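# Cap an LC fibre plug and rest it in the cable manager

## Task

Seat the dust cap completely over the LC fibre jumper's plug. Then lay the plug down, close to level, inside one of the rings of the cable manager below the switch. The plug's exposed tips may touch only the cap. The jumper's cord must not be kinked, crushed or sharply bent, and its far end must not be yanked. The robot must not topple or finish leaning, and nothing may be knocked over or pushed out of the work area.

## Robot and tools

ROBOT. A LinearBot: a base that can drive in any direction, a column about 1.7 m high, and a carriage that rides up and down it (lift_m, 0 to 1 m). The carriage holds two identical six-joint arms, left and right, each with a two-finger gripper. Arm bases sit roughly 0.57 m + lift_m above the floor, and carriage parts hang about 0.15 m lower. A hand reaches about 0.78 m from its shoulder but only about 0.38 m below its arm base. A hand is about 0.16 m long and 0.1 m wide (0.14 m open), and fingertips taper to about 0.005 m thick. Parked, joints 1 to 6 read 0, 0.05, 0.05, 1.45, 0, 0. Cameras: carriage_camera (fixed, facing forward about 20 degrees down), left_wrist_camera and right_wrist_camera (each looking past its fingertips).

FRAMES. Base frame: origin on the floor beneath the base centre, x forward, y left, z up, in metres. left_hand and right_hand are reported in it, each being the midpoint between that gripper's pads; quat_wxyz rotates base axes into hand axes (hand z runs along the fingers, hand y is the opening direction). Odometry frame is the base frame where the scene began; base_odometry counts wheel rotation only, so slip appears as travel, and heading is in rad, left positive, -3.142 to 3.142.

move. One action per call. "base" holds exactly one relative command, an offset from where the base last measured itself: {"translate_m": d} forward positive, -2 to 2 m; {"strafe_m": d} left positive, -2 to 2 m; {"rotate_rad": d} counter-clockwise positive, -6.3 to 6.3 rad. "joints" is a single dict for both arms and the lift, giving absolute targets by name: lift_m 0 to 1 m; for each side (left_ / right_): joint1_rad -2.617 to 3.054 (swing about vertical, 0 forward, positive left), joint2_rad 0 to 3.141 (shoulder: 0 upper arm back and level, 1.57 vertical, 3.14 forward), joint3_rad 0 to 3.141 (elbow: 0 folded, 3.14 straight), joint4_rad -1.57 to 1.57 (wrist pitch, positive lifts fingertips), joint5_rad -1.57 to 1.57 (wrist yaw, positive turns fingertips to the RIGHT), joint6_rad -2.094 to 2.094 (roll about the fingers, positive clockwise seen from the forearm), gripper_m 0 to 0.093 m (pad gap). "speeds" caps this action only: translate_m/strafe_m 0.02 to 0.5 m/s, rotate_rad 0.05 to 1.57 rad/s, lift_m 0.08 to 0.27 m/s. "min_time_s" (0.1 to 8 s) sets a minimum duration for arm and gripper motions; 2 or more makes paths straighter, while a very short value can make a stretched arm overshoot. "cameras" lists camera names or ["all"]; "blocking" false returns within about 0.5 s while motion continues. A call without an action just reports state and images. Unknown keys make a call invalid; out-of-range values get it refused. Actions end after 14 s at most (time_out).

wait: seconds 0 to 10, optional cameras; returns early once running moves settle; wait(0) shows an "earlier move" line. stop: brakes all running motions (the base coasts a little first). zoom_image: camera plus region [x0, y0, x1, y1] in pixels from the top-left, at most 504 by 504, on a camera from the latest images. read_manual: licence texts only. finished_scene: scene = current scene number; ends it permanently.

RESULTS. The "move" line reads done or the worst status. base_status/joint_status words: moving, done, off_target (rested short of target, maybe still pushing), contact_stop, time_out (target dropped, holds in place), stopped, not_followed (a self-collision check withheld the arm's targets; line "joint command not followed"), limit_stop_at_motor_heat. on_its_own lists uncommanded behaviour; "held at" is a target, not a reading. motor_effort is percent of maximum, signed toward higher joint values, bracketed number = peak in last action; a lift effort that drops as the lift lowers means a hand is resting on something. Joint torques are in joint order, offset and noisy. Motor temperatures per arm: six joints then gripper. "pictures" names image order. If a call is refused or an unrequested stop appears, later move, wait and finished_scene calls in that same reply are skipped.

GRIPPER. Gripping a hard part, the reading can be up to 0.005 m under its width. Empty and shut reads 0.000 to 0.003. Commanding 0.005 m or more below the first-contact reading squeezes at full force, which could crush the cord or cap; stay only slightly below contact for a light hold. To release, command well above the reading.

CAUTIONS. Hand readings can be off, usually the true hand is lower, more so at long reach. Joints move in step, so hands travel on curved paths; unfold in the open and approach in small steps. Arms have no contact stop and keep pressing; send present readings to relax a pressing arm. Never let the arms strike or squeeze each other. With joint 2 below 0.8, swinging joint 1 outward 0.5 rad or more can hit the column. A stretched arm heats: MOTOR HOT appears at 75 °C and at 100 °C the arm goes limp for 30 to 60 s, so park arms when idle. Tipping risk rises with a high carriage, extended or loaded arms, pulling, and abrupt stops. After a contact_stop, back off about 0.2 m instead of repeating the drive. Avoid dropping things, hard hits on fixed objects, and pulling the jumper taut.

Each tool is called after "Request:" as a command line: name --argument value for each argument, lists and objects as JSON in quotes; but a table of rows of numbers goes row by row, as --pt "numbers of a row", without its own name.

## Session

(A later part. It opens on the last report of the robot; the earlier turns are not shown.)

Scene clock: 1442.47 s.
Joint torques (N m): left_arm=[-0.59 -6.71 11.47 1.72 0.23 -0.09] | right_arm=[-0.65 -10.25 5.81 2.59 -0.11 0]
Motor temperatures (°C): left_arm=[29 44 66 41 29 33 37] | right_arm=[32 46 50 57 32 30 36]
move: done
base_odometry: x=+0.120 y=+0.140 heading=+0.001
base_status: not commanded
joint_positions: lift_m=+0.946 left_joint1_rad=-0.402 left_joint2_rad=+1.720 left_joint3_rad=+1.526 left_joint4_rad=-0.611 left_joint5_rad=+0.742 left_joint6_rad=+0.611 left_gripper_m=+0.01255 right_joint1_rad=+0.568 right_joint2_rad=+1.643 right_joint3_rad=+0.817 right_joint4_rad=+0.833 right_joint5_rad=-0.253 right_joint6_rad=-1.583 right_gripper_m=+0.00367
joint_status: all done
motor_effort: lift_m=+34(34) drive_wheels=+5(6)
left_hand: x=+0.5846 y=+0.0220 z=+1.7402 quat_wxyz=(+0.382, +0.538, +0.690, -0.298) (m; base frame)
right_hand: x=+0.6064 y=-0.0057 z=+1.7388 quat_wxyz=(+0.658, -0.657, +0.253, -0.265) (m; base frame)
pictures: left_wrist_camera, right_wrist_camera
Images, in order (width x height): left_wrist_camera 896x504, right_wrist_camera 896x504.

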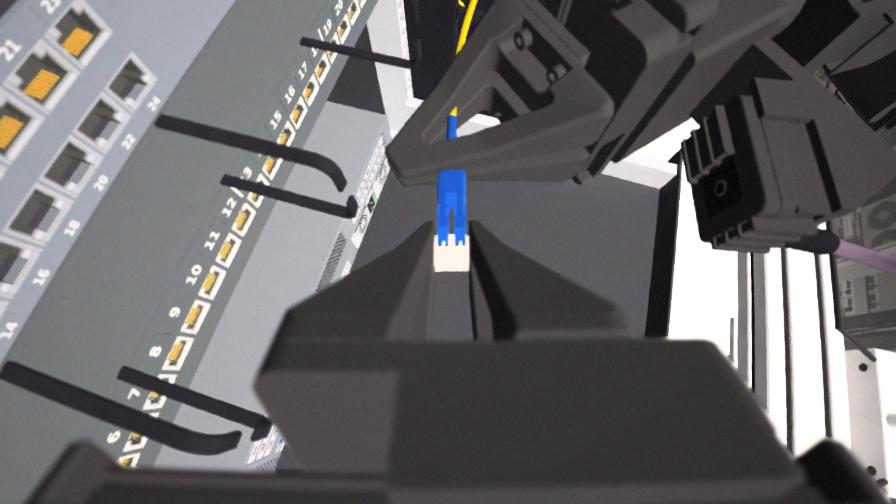

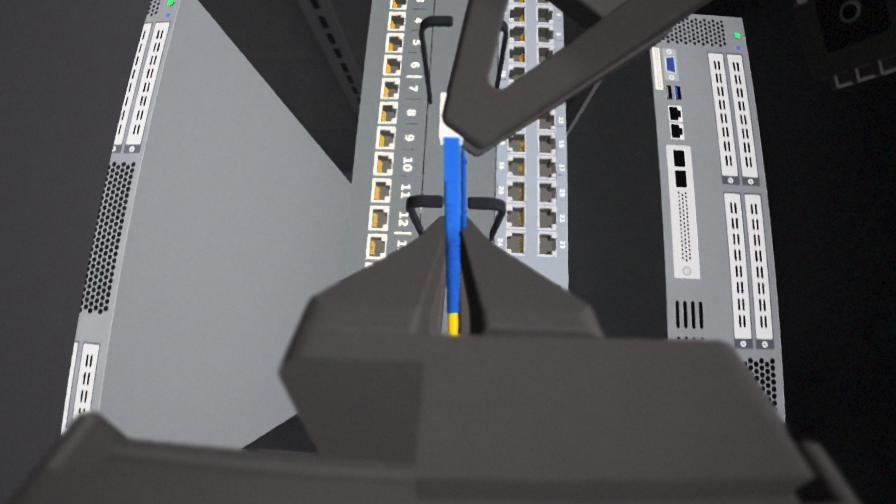

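Request:
move --joints '{"left_joint1_rad": -0.4215, "left_joint2_rad": 1.745, "left_joint3_rad": 1.5765, "left_joint4_rad": -0.589, "left_joint5_rad": 0.7195, "left_joint6_rad": 0.586}' --min_time_s 1.0 --cameras '["left_wrist_camera", "right_wrist_camera"]'

Request:
zoom_image --camera "right_wrist_camera" --region '[410, 70, 500, 180]'

Request:
zoom_image --camera "left_wrist_camera" --region '[400, 170, 510, 290]'

Scene clock: 1452.03 s.
Joint torques (N m): left_arm=[-0.76 -6.82 11.45 1.73 0.24 -0.11] | right_arm=[-0.64 -10.26 5.81 2.59 -0.11 0]
Motor temperatures (°C): left_arm=[29 45 67 41 29 33 37] | right_arm=[32 46 50 57 32 30 36]
move: done
base_odometry: x=+0.120 y=+0.140 heading=+0.001
base_status: not commanded
joint_positions: lift_m=+0.946 left_joint1_rad=-0.412 left_joint2_rad=+1.730 left_joint3_rad=+1.538 left_joint4_rad=-0.604 left_joint5_rad=+0.730 left_joint6_rad=+0.598 left_gripper_m=+0.01255 right_joint1_rad=+0.568 right_joint2_rad=+1.643 right_joint3_rad=+0.817 right_joint4_rad=+0.833 right_joint5_rad=-0.253 right_joint6_rad=-1.583 right_gripper_m=+0.00367
joint_status: all done
motor_effort: lift_m=+34(34) drive_wheels=+2(6)
left_hand: x=+0.5869 y=+0.0180 z=+1.7404 quat_wxyz=(+0.382, +0.536, +0.692, -0.296) (m; base frame)
right_hand: x=+0.6063 y=-0.0057 z=+1.7388 quat_wxyz=(+0.658, -0.658, +0.253, -0.264) (m; base frame)
pictures: left_wrist_camera, right_wrist_camera
Images, in order (width x height): left_wrist_camera 896x504, right_wrist_camera 896x504.

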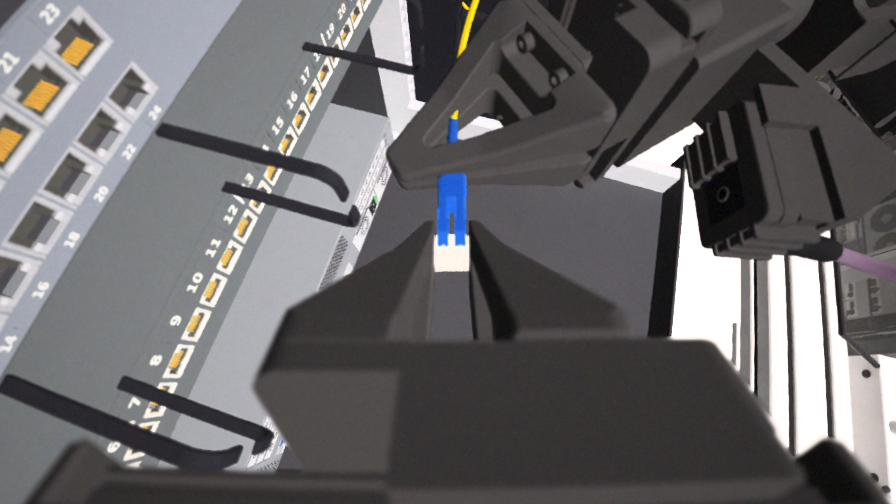

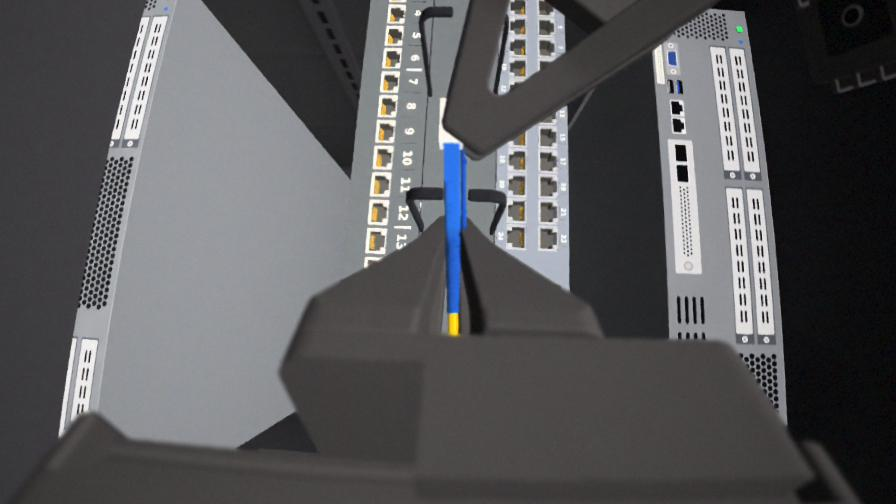

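Scaled by 4.582 from the camera's 896x504 image, which has a finer 1280x720 frame.

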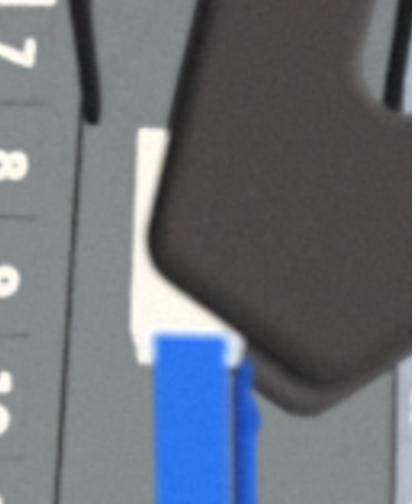

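Scaled by 4.200 from the camera's 896x504 image, which has a finer 1280x720 frame.

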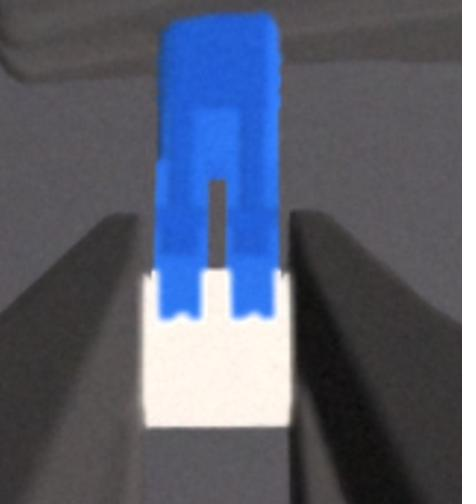

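Request:
move --cameras '["carriage_camera", "right_wrist_camera"]'

Request:
zoom_image --camera "carriage_camera" --region '[340, 180, 560, 300]'

Request:
zoom_image --camera "right_wrist_camera" --region '[370, 60, 540, 250]'

Scene clock: 1466.27 s.
Joint torques (N m): left_arm=[-0.76 -6.82 11.44 1.73 0.25 -0.1] | right_arm=[-0.65 -10.25 5.83 2.59 -0.11 0.01]
Motor temperatures (°C): left_arm=[29 45 68 41 29 33 37] | right_arm=[32 46 50 57 32 30 36]
base_odometry: x=+0.120 y=+0.140 heading=+0.001
base_status: not commanded
joint_positions: lift_m=+0.946 left_joint1_rad=-0.412 left_joint2_rad=+1.730 left_joint3_rad=+1.538 left_joint4_rad=-0.604 left_joint5_rad=+0.730 left_joint6_rad=+0.598 left_gripper_m=+0.01255 right_joint1_rad=+0.568 right_joint2_rad=+1.643 right_joint3_rad=+0.817 right_joint4_rad=+0.833 right_joint5_rad=-0.253 right_joint6_rad=-1.583 right_gripper_m=+0.00367
joint_status: all done
motor_effort: lift_m=+34(34) drive_wheels=+0(6)
left_hand: x=+0.5869 y=+0.0180 z=+1.7404 quat_wxyz=(+0.382, +0.536, +0.692, -0.296) (m; base frame)
right_hand: x=+0.6063 y=-0.0057 z=+1.7388 quat_wxyz=(+0.658, -0.658, +0.253, -0.264) (m; base frame)
pictures: carriage_camera, right_wrist_camera
Images, in order (width x height): carriage_camera 896x504, right_wrist_camera 896x504.

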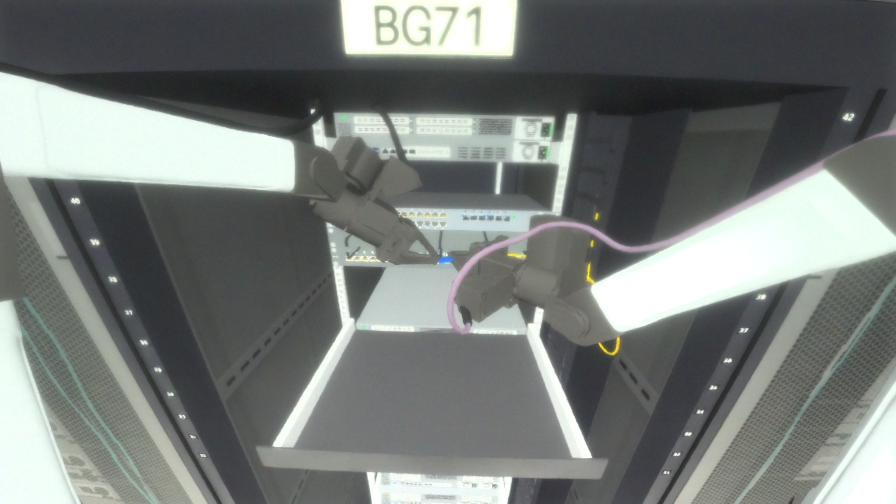

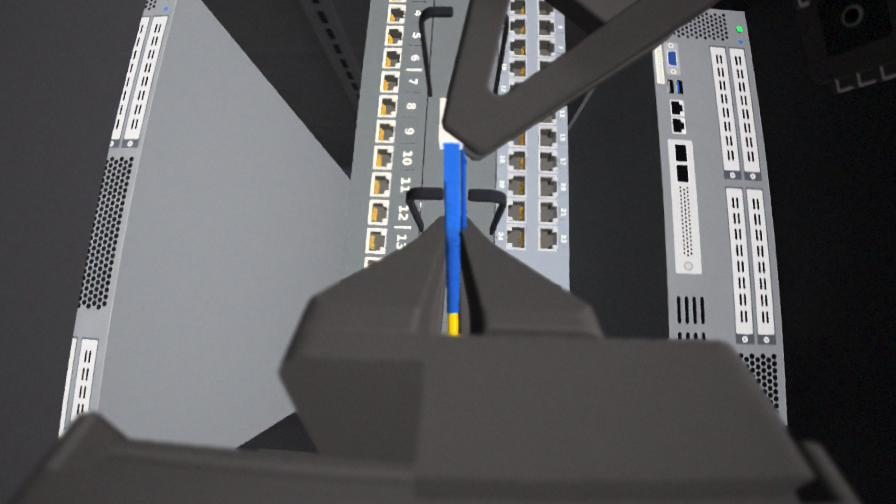

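Scaled by 2.291 from the camera's 896x504 image, which has a finer 1280x720 frame.

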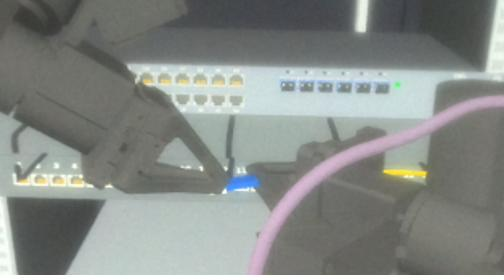

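Scaled by 2.653 from the camera's 896x504 image, which has a finer 1280x720 frame.

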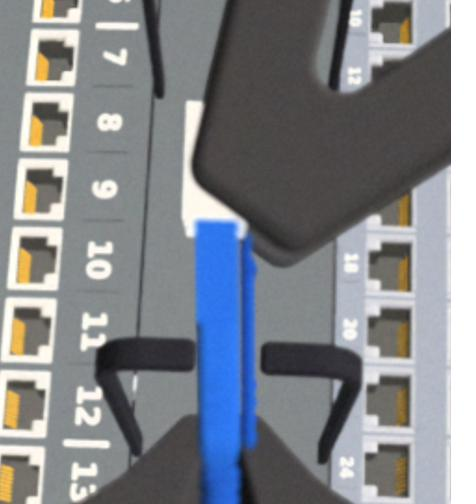

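Request:
move --joints '{"left_joint1_rad": -0.431, "left_joint2_rad": 1.753, "left_joint3_rad": 1.585, "left_joint4_rad": -0.584, "left_joint5_rad": 0.7125, "left_joint6_rad": 0.5755}' --min_time_s 1.0 --cameras '["left_wrist_camera", "right_wrist_camera"]'

Request:
zoom_image --camera "right_wrist_camera" --region '[410, 70, 500, 180]'

Request:
zoom_image --camera "left_wrist_camera" --region '[400, 170, 510, 290]'

Scene clock: 1495.57 s.
Joint torques (N m): left_arm=[-1.01 -6.75 11.49 1.77 0.27 -0.09] | right_arm=[-0.18 -10.24 5.83 2.6 -0.11 0.01]
Motor temperatures (°C): left_arm=[29 45 69 41 29 33 37] | right_arm=[32 46 50 57 32 30 36]
move: done
base_odometry: x=+0.120 y=+0.140 heading=+0.001
base_status: not commanded
joint_positions: lift_m=+0.946 left_joint1_rad=-0.418 left_joint2_rad=+1.736 left_joint3_rad=+1.545 left_joint4_rad=-0.601 left_joint5_rad=+0.719 left_joint6_rad=+0.587 left_gripper_m=+0.01255 right_joint1_rad=+0.563 right_joint2_rad=+1.643 right_joint3_rad=+0.817 right_joint4_rad=+0.833 right_joint5_rad=-0.253 right_joint6_rad=-1.583 right_gripper_m=+0.00367
joint_status: all done
motor_effort: lift_m=+34(34) drive_wheels=+2(5)
left_hand: x=+0.5886 y=+0.0157 z=+1.7402 quat_wxyz=(+0.382, +0.534, +0.694, -0.294) (m; base frame)
right_hand: x=+0.6077 y=-0.0075 z=+1.7388 quat_wxyz=(+0.658, -0.657, +0.255, -0.266) (m; base frame)
pictures: left_wrist_camera, right_wrist_camera
Images, in order (width x height): left_wrist_camera 896x504, right_wrist_camera 896x504.

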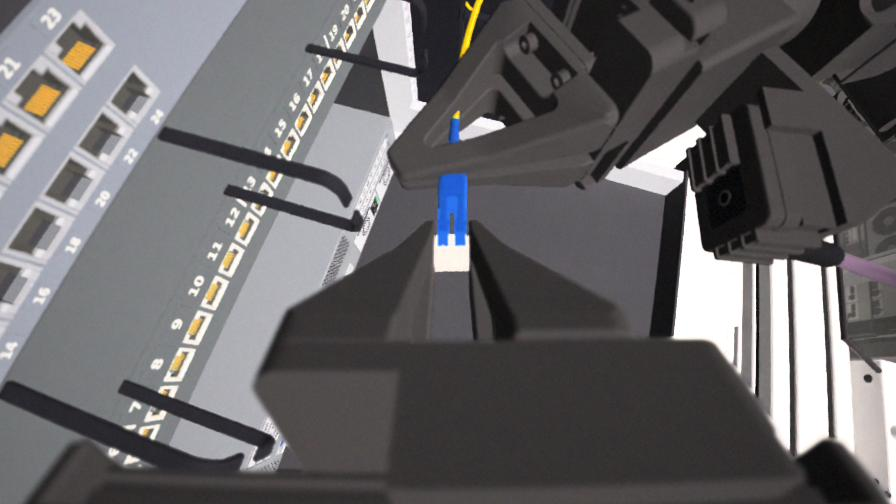

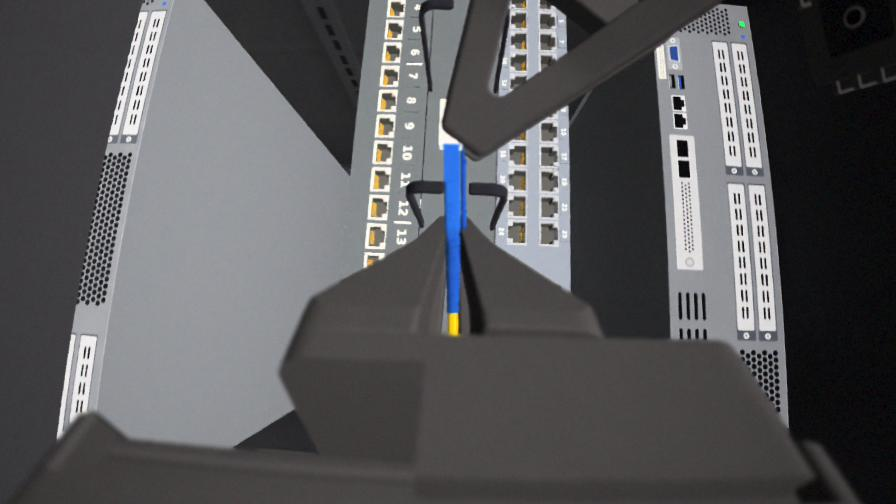

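Scaled by 4.582 from the camera's 896x504 image, which has a finer 1280x720 frame.

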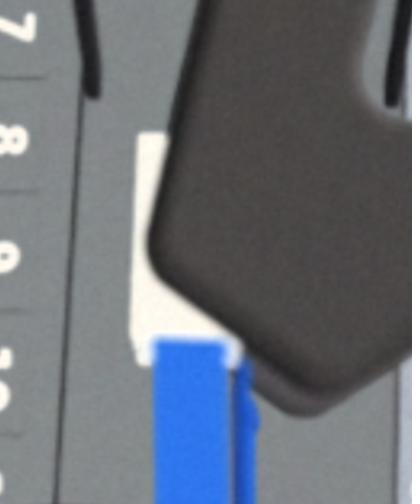

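Scaled by 4.200 from the camera's 896x504 image, which has a finer 1280x720 frame.

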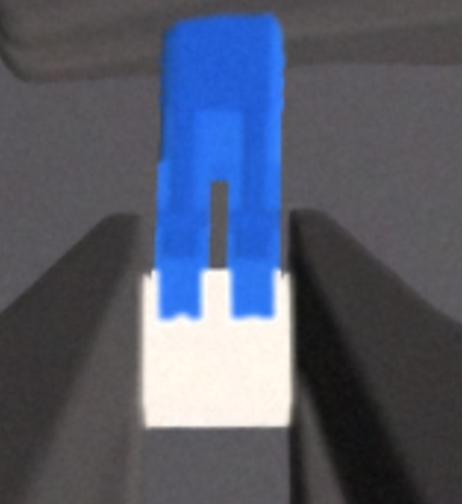

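Request:
zoom_image --camera "left_wrist_camera" --region '[430, 220, 474, 276]'

Request:
zoom_image --camera "right_wrist_camera" --region '[430, 90, 484, 170]'

Scaled by 9.000 from the camera's 896x504 image, which has a finer 1280x720 frame.

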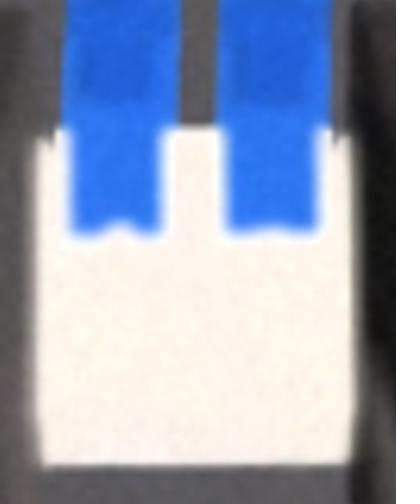

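Scaled by 6.300 from the camera's 896x504 image, which has a finer 1280x720 frame.

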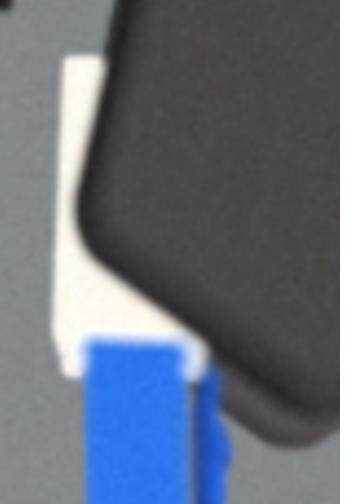

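Request:
move --joints '{"left_joint1_rad": -0.37, "left_joint2_rad": 1.673, "left_joint3_rad": 1.46, "left_joint4_rad": -0.522, "left_joint5_rad": 0.801, "left_joint6_rad": 0.614}' --min_time_s 2 --cameras '["left_wrist_camera", "right_wrist_camera"]'

Request:
zoom_image --camera "right_wrist_camera" --region '[410, 40, 500, 150]'

Request:
zoom_image --camera "left_wrist_camera" --region '[400, 170, 510, 290]'

Scene clock: 1563.67 s.
Joint torques (N m): left_arm=[0.73 -10.96 6.54 1.74 0.47 0.12] | right_arm=[-0.18 -10.26 5.81 2.6 -0.11 0]
Motor temperatures (°C): left_arm=[29 47 72 41 29 33 37] | right_arm=[31 47 49 57 31 30 36]
move: done
base_odometry: x=+0.120 y=+0.140 heading=+0.001
base_status: not commanded
joint_positions: lift_m=+0.946 left_joint1_rad=-0.378 left_joint2_rad=+1.710 left_joint3_rad=+1.477 left_joint4_rad=-0.538 left_joint5_rad=+0.787 left_joint6_rad=+0.603 left_gripper_m=+0.01255 right_joint1_rad=+0.563 right_joint2_rad=+1.643 right_joint3_rad=+0.817 right_joint4_rad=+0.832 right_joint5_rad=-0.253 right_joint6_rad=-1.583 right_gripper_m=+0.00367
joint_status: all done
motor_effort: lift_m=+34(34) drive_wheels=+2(5)
left_hand: x=+0.5882 y=+0.0263 z=+1.7391 quat_wxyz=(+0.397, +0.532, +0.680, -0.310) (m; base frame)
right_hand: x=+0.6078 y=-0.0075 z=+1.7388 quat_wxyz=(+0.658, -0.657, +0.255, -0.266) (m; base frame)
pictures: left_wrist_camera, right_wrist_camera
Images, in order (width x height): left_wrist_camera 896x504, right_wrist_camera 896x504.

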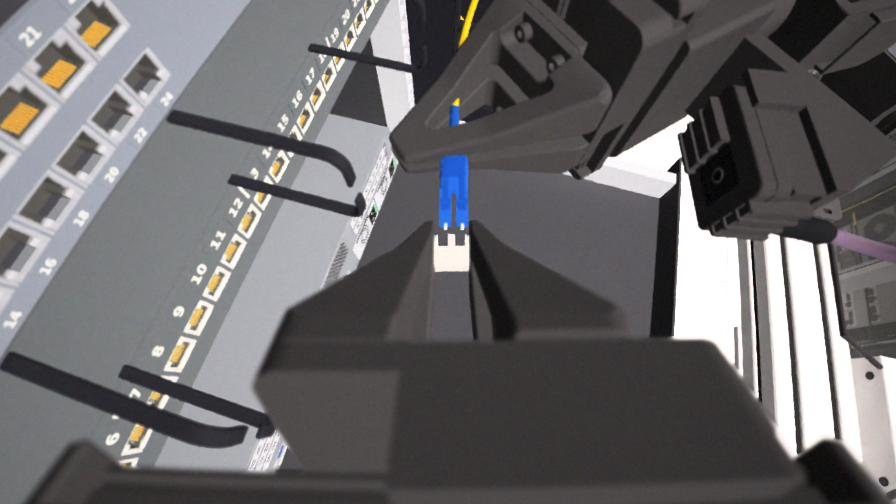

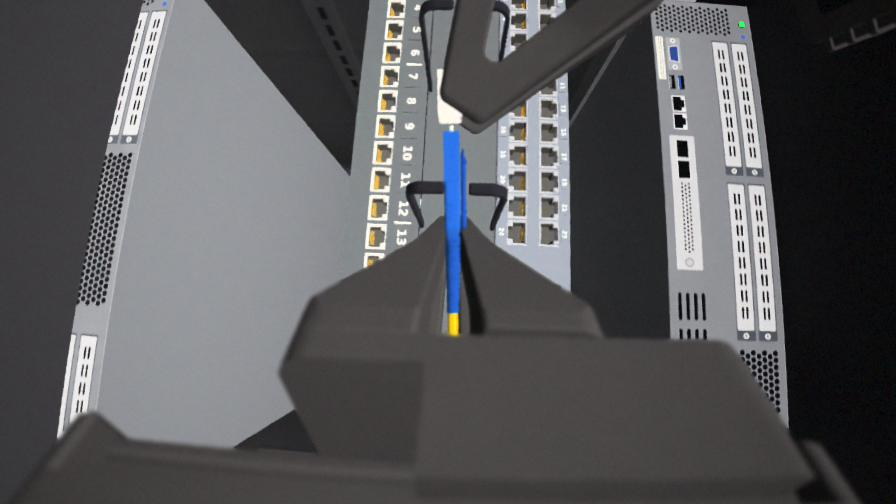

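Scaled by 4.582 from the camera's 896x504 image, which has a finer 1280x720 frame.

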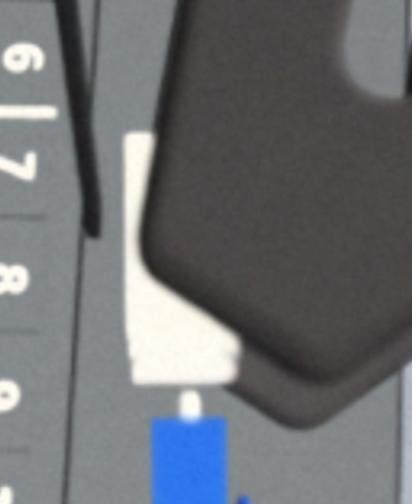

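Scaled by 4.200 from the camera's 896x504 image, which has a finer 1280x720 frame.

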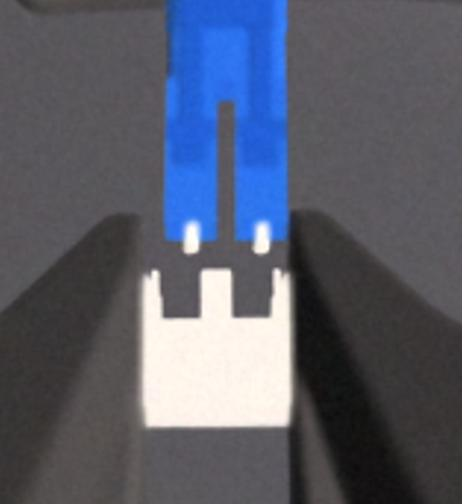

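Request:
move --joints '{"left_joint1_rad": -0.37, "left_joint2_rad": 1.728, "left_joint3_rad": 1.52, "left_joint4_rad": -0.56, "left_joint5_rad": 0.81, "left_joint6_rad": 0.627}' --min_time_s 1.0 --cameras '["left_wrist_camera", "right_wrist_camera"]'

Request:
zoom_image --camera "right_wrist_camera" --region '[410, 40, 500, 150]'

Request:
zoom_image --camera "left_wrist_camera" --region '[400, 170, 510, 290]'

Scene clock: 1595.20 s.
Joint torques (N m): left_arm=[0.68 -6.45 11.81 1.46 0.49 0.12] | right_arm=[-0.21 -10.28 5.82 2.6 -0.11 0.01]
Motor temperatures (°C): left_arm=[29 50 66 42 29 33 37] | right_arm=[31 47 49 57 31 30 36]
move: done
base_odometry: x=+0.120 y=+0.140 heading=+0.001
base_status: not commanded
joint_positions: lift_m=+0.946 left_joint1_rad=-0.378 left_joint2_rad=+1.710 left_joint3_rad=+1.477 left_joint4_rad=-0.551 left_joint5_rad=+0.796 left_joint6_rad=+0.616 left_gripper_m=+0.01255 right_joint1_rad=+0.563 right_joint2_rad=+1.643 right_joint3_rad=+0.817 right_joint4_rad=+0.832 right_joint5_rad=-0.253 right_joint6_rad=-1.583 right_gripper_m=+0.00367
joint_status: all done
motor_effort: lift_m=+34(34) drive_wheels=+2(7)
left_hand: x=+0.5852 y=+0.0263 z=+1.7380 quat_wxyz=(+0.393, +0.536, +0.678, -0.314) (m; base frame)
right_hand: x=+0.6078 y=-0.0075 z=+1.7388 quat_wxyz=(+0.658, -0.657, +0.255, -0.266) (m; base frame)
pictures: left_wrist_camera, right_wrist_camera
Images, in order (width x height): left_wrist_camera 896x504, right_wrist_camera 896x504.

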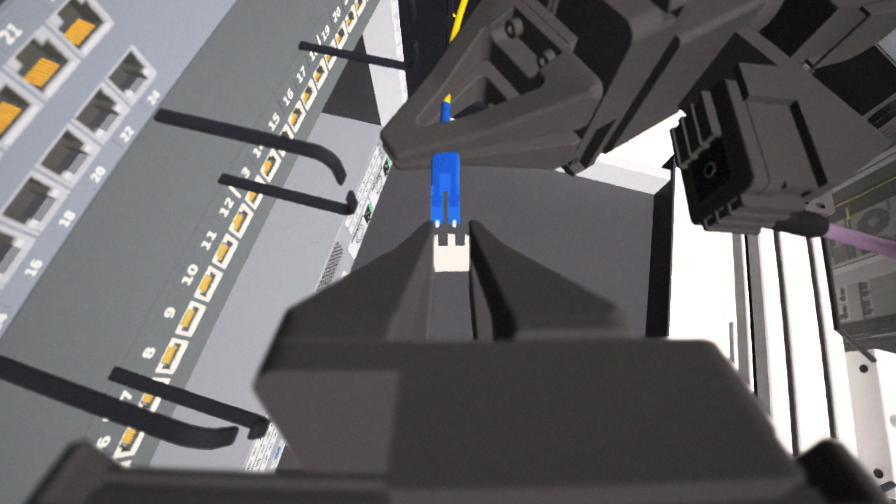

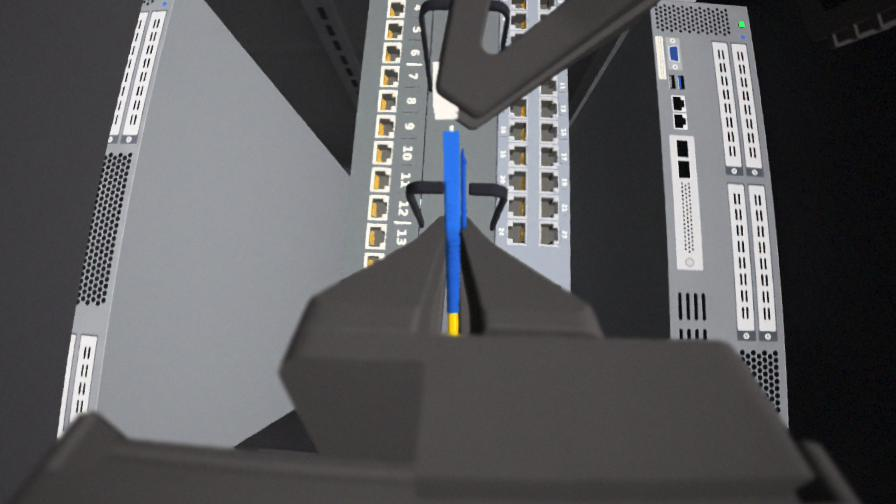

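Scaled by 4.582 from the camera's 896x504 image, which has a finer 1280x720 frame.

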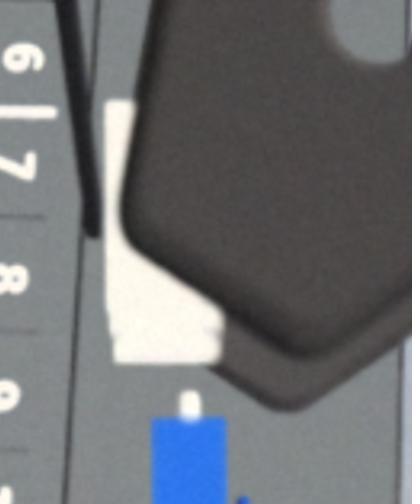

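Scaled by 4.200 from the camera's 896x504 image, which has a finer 1280x720 frame.

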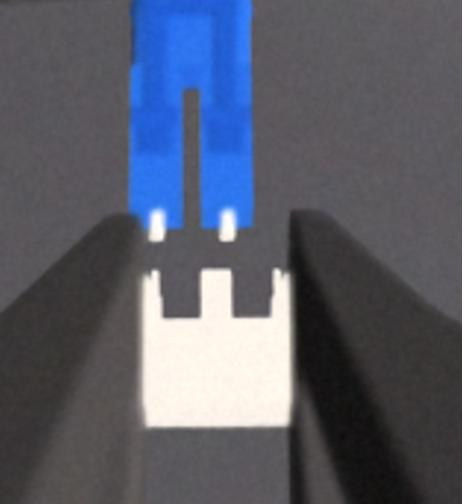

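Request:
move --joints '{"left_joint1_rad": -0.367, "left_joint2_rad": 1.73, "left_joint3_rad": 1.525}' --min_time_s 1.0 --cameras '["left_wrist_camera", "right_wrist_camera"]'

Request:
zoom_image --camera "right_wrist_camera" --region '[410, 40, 500, 150]'

Request:
zoom_image --camera "left_wrist_camera" --region '[400, 170, 510, 290]'

Scene clock: 1616.90 s.
Joint torques (N m): left_arm=[0.64 -6.72 11.48 1.49 0.48 0.12] | right_arm=[-0.2 -10.26 5.81 2.6 -0.11 0.01]
Motor temperatures (°C): left_arm=[29 48 70 41 30 33 37] | right_arm=[31 47 49 57 31 30 36]
move: done
base_odometry: x=+0.120 y=+0.140 heading=+0.001
base_status: not commanded
joint_positions: lift_m=+0.946 left_joint1_rad=-0.374 left_joint2_rad=+1.715 left_joint3_rad=+1.486 left_joint4_rad=-0.553 left_joint5_rad=+0.797 left_joint6_rad=+0.616 left_gripper_m=+0.01255 right_joint1_rad=+0.563 right_joint2_rad=+1.643 right_joint3_rad=+0.817 right_joint4_rad=+0.832 right_joint5_rad=-0.253 right_joint6_rad=-1.583 right_gripper_m=+0.00367
joint_status: all done
motor_effort: lift_m=+33(34) drive_wheels=-3(6)
left_hand: x=+0.5876 y=+0.0269 z=+1.7393 quat_wxyz=(+0.395, +0.535, +0.678, -0.313) (m; base frame)
right_hand: x=+0.6078 y=-0.0075 z=+1.7388 quat_wxyz=(+0.658, -0.657, +0.255, -0.266) (m; base frame)
pictures: left_wrist_camera, right_wrist_camera
Images, in order (width x height): left_wrist_camera 896x504, right_wrist_camera 896x504.

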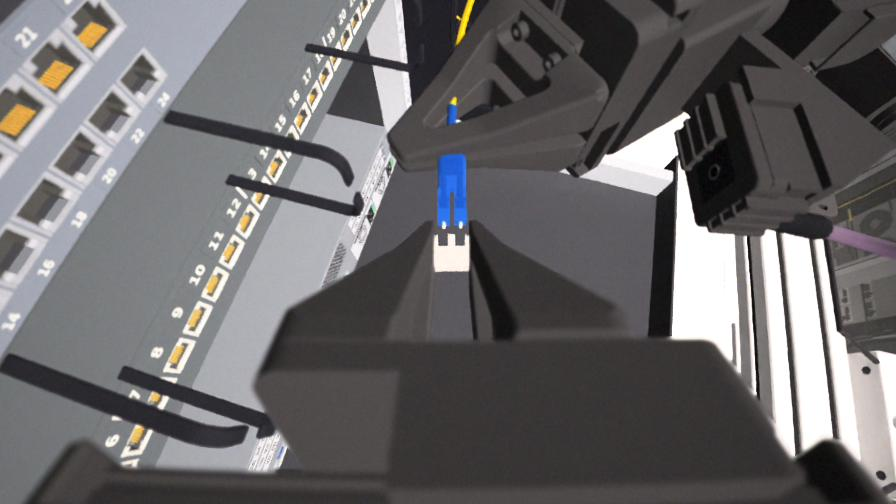

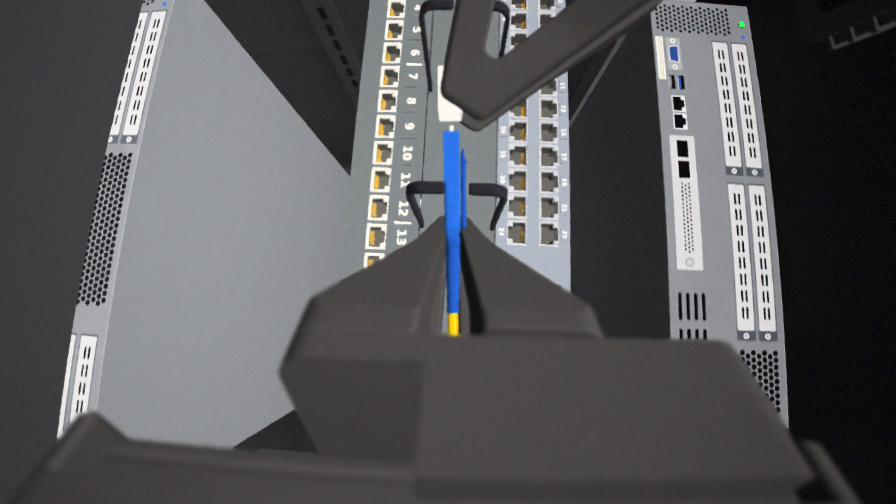

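Scaled by 4.582 from the camera's 896x504 image, which has a finer 1280x720 frame.

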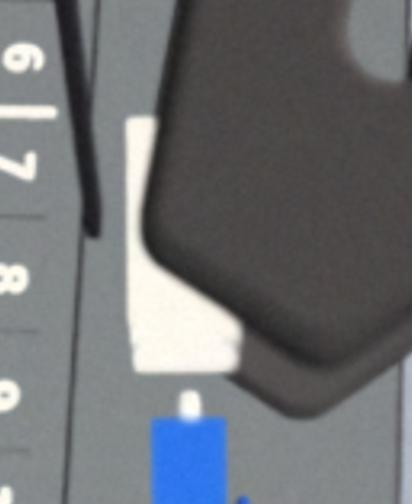

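Scaled by 4.200 from the camera's 896x504 image, which has a finer 1280x720 frame.

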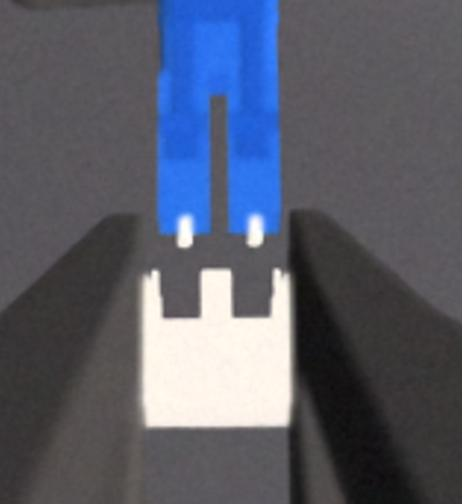

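Request:
move --joints '{"left_joint1_rad": -0.3885, "left_joint2_rad": 1.7365, "left_joint3_rad": 1.5315, "left_joint4_rad": -0.5335, "left_joint5_rad": 0.78, "left_joint6_rad": 0.598}' --min_time_s 1.0 --cameras '["left_wrist_camera", "right_wrist_camera"]'

Request:
zoom_image --camera "right_wrist_camera" --region '[410, 40, 500, 150]'

Request:
zoom_image --camera "left_wrist_camera" --region '[400, 170, 510, 290]'

Scene clock: 1635.27 s.
Joint torques (N m): left_arm=[-0.8 -6.79 11.58 1.72 0.24 -0.1] | right_arm=[-0.2 -10.28 5.82 2.6 -0.11 0]
Motor temperatures (°C): left_arm=[29 48 68 41 30 33 37] | right_arm=[31 47 48 57 31 30 36]
move: done
base_odometry: x=+0.120 y=+0.140 heading=+0.001
base_status: not commanded
joint_positions: lift_m=+0.946 left_joint1_rad=-0.378 left_joint2_rad=+1.722 left_joint3_rad=+1.491 left_joint4_rad=-0.549 left_joint5_rad=+0.793 left_joint6_rad=+0.609 left_gripper_m=+0.01255 right_joint1_rad=+0.563 right_joint2_rad=+1.643 right_joint3_rad=+0.817 right_joint4_rad=+0.832 right_joint5_rad=-0.253 right_joint6_rad=-1.583 right_gripper_m=+0.00367
joint_status: all done
motor_effort: lift_m=+33(34) drive_wheels=-1(4)
left_hand: x=+0.5890 y=+0.0250 z=+1.7389 quat_wxyz=(+0.394, +0.535, +0.679, -0.313) (m; base frame)
right_hand: x=+0.6078 y=-0.0075 z=+1.7388 quat_wxyz=(+0.658, -0.657, +0.255, -0.266) (m; base frame)
pictures: left_wrist_camera, right_wrist_camera
Images, in order (width x height): left_wrist_camera 896x504, right_wrist_camera 896x504.

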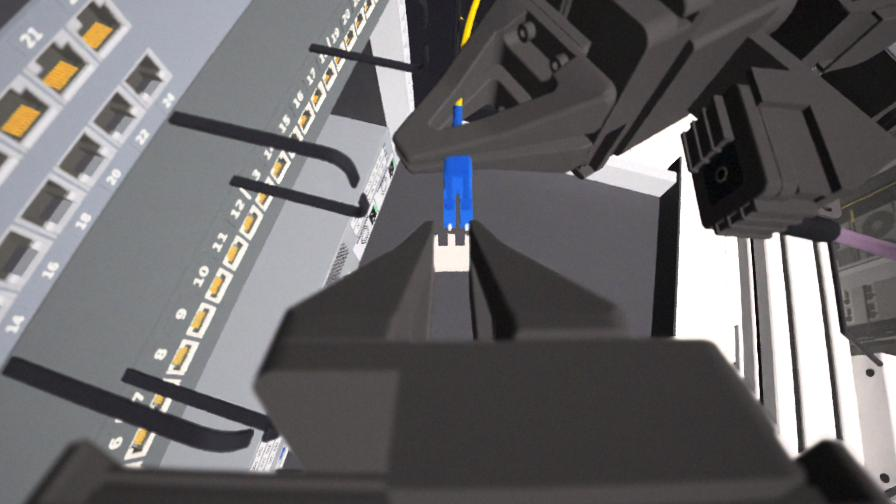

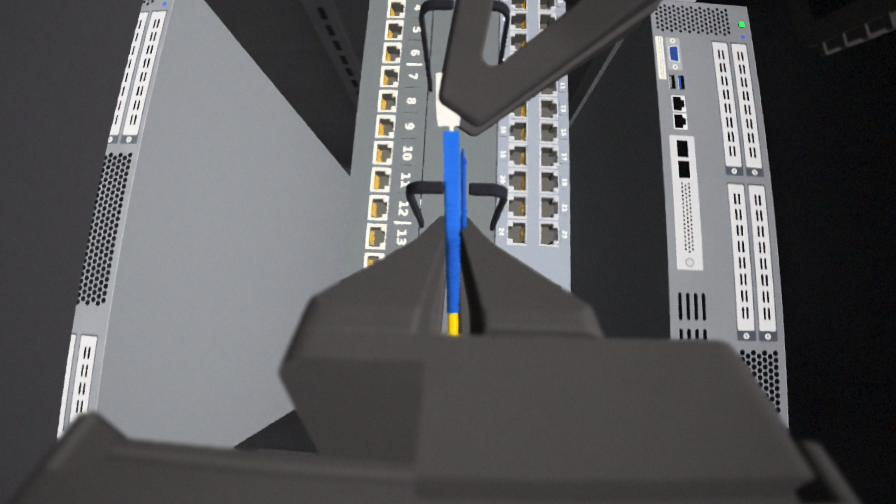

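Scaled by 4.582 from the camera's 896x504 image, which has a finer 1280x720 frame.

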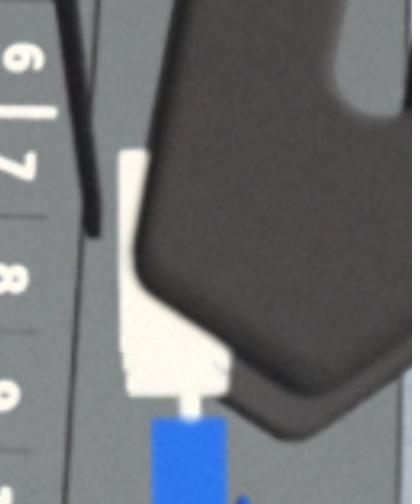

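Scaled by 4.200 from the camera's 896x504 image, which has a finer 1280x720 frame.

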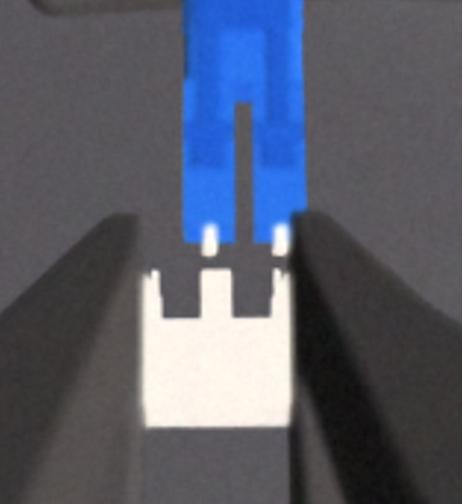

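Request:
move --joints '{"left_joint1_rad": -0.391, "left_joint2_rad": 1.676, "left_joint3_rad": 1.466, "left_joint4_rad": -0.531, "left_joint5_rad": 0.78, "left_joint6_rad": 0.598}' --min_time_s 1.0

Request:
move --joints '{"left_joint2_rad": 1.7255, "left_joint3_rad": 1.519}' --min_time_s 1.0 --cameras '["left_wrist_camera", "right_wrist_camera"]'

Request:
zoom_image --camera "right_wrist_camera" --region '[410, 40, 500, 150]'

Request:
zoom_image --camera "left_wrist_camera" --region '[400, 170, 510, 290]'

Scene clock: 1663.40 s.
Joint torques (N m): left_arm=[-0.61 -10.93 6.57 1.73 0.23 -0.1] | right_arm=[-0.17 -10.26 5.82 2.59 -0.1 0]
Motor temperatures (°C): left_arm=[29 46 67 43 29 33 37] | right_arm=[31 47 48 57 31 30 36]
move: done
base_odometry: x=+0.120 y=+0.140 heading=+0.001
base_status: not commanded
joint_positions: lift_m=+0.946 left_joint1_rad=-0.383 left_joint2_rad=+1.713 left_joint3_rad=+1.483 left_joint4_rad=-0.546 left_joint5_rad=+0.793 left_joint6_rad=+0.609 left_gripper_m=+0.01255 right_joint1_rad=+0.563 right_joint2_rad=+1.643 right_joint3_rad=+0.817 right_joint4_rad=+0.832 right_joint5_rad=-0.253 right_joint6_rad=-1.583 right_gripper_m=+0.00367
joint_status: all done
motor_effort: lift_m=+34(34) drive_wheels=-1(6)
left_hand: x=+0.5860 y=+0.0240 z=+1.7396 quat_wxyz=(+0.395, +0.536, +0.677, -0.313) (m; base frame)
right_hand: x=+0.6078 y=-0.0075 z=+1.7388 quat_wxyz=(+0.658, -0.657, +0.255, -0.266) (m; base frame)
pictures: none

Scene clock: 1664.67 s.
Joint torques (N m): left_arm=[-0.62 -6.9 11.22 1.72 0.24 -0.09] | right_arm=[-0.2 -10.29 5.81 2.6 -0.11 0.01]
Motor temperatures (°C): left_arm=[29 46 67 43 29 33 37] | right_arm=[31 47 48 57 31 30 36]
move: done
base_odometry: x=+0.120 y=+0.140 heading=+0.001
base_status: not commanded
joint_positions: lift_m=+0.946 left_joint1_rad=-0.383 left_joint2_rad=+1.713 left_joint3_rad=+1.483 left_joint4_rad=-0.546 left_joint5_rad=+0.793 left_joint6_rad=+0.609 left_gripper_m=+0.01255 right_joint1_rad=+0.563 right_joint2_rad=+1.643 right_joint3_rad=+0.817 right_joint4_rad=+0.832 right_joint5_rad=-0.253 right_joint6_rad=-1.583 right_gripper_m=+0.00367
joint_status: all done
motor_effort: lift_m=+33(34) drive_wheels=+1(5)
left_hand: x=+0.5860 y=+0.0240 z=+1.7396 quat_wxyz=(+0.395, +0.536, +0.677, -0.313) (m; base frame)
right_hand: x=+0.6078 y=-0.0075 z=+1.7388 quat_wxyz=(+0.658, -0.657, +0.255, -0.266) (m; base frame)
pictures: left_wrist_camera, right_wrist_camera
Images, in order (width x height): left_wrist_camera 896x504, right_wrist_camera 896x504.

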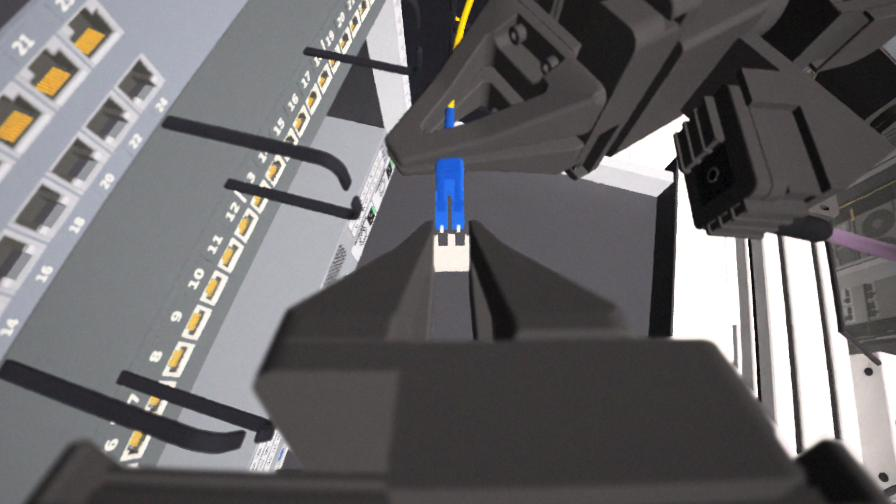

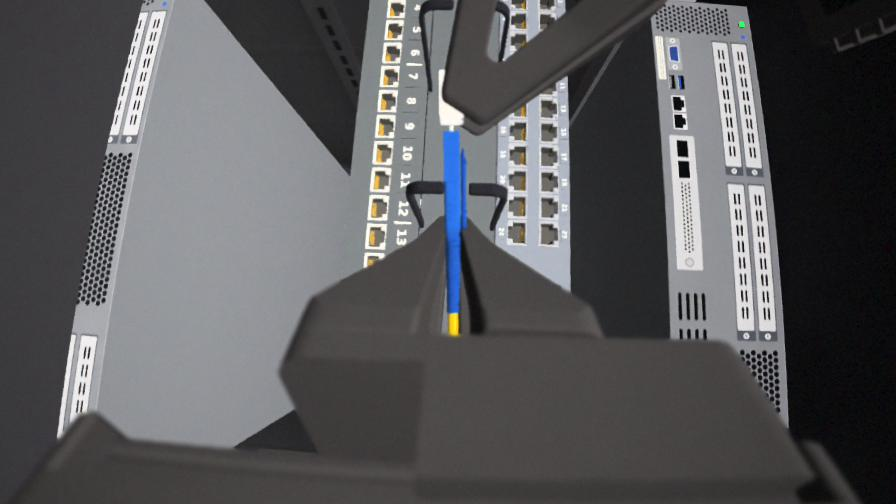

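Scaled by 4.582 from the camera's 896x504 image, which has a finer 1280x720 frame.

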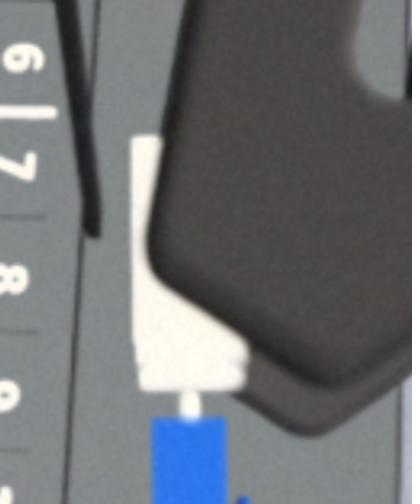

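Scaled by 4.200 from the camera's 896x504 image, which has a finer 1280x720 frame.

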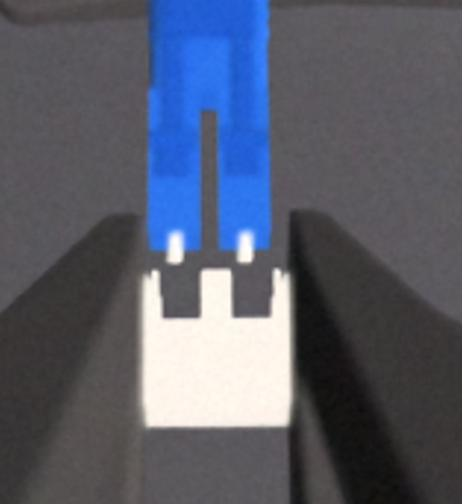

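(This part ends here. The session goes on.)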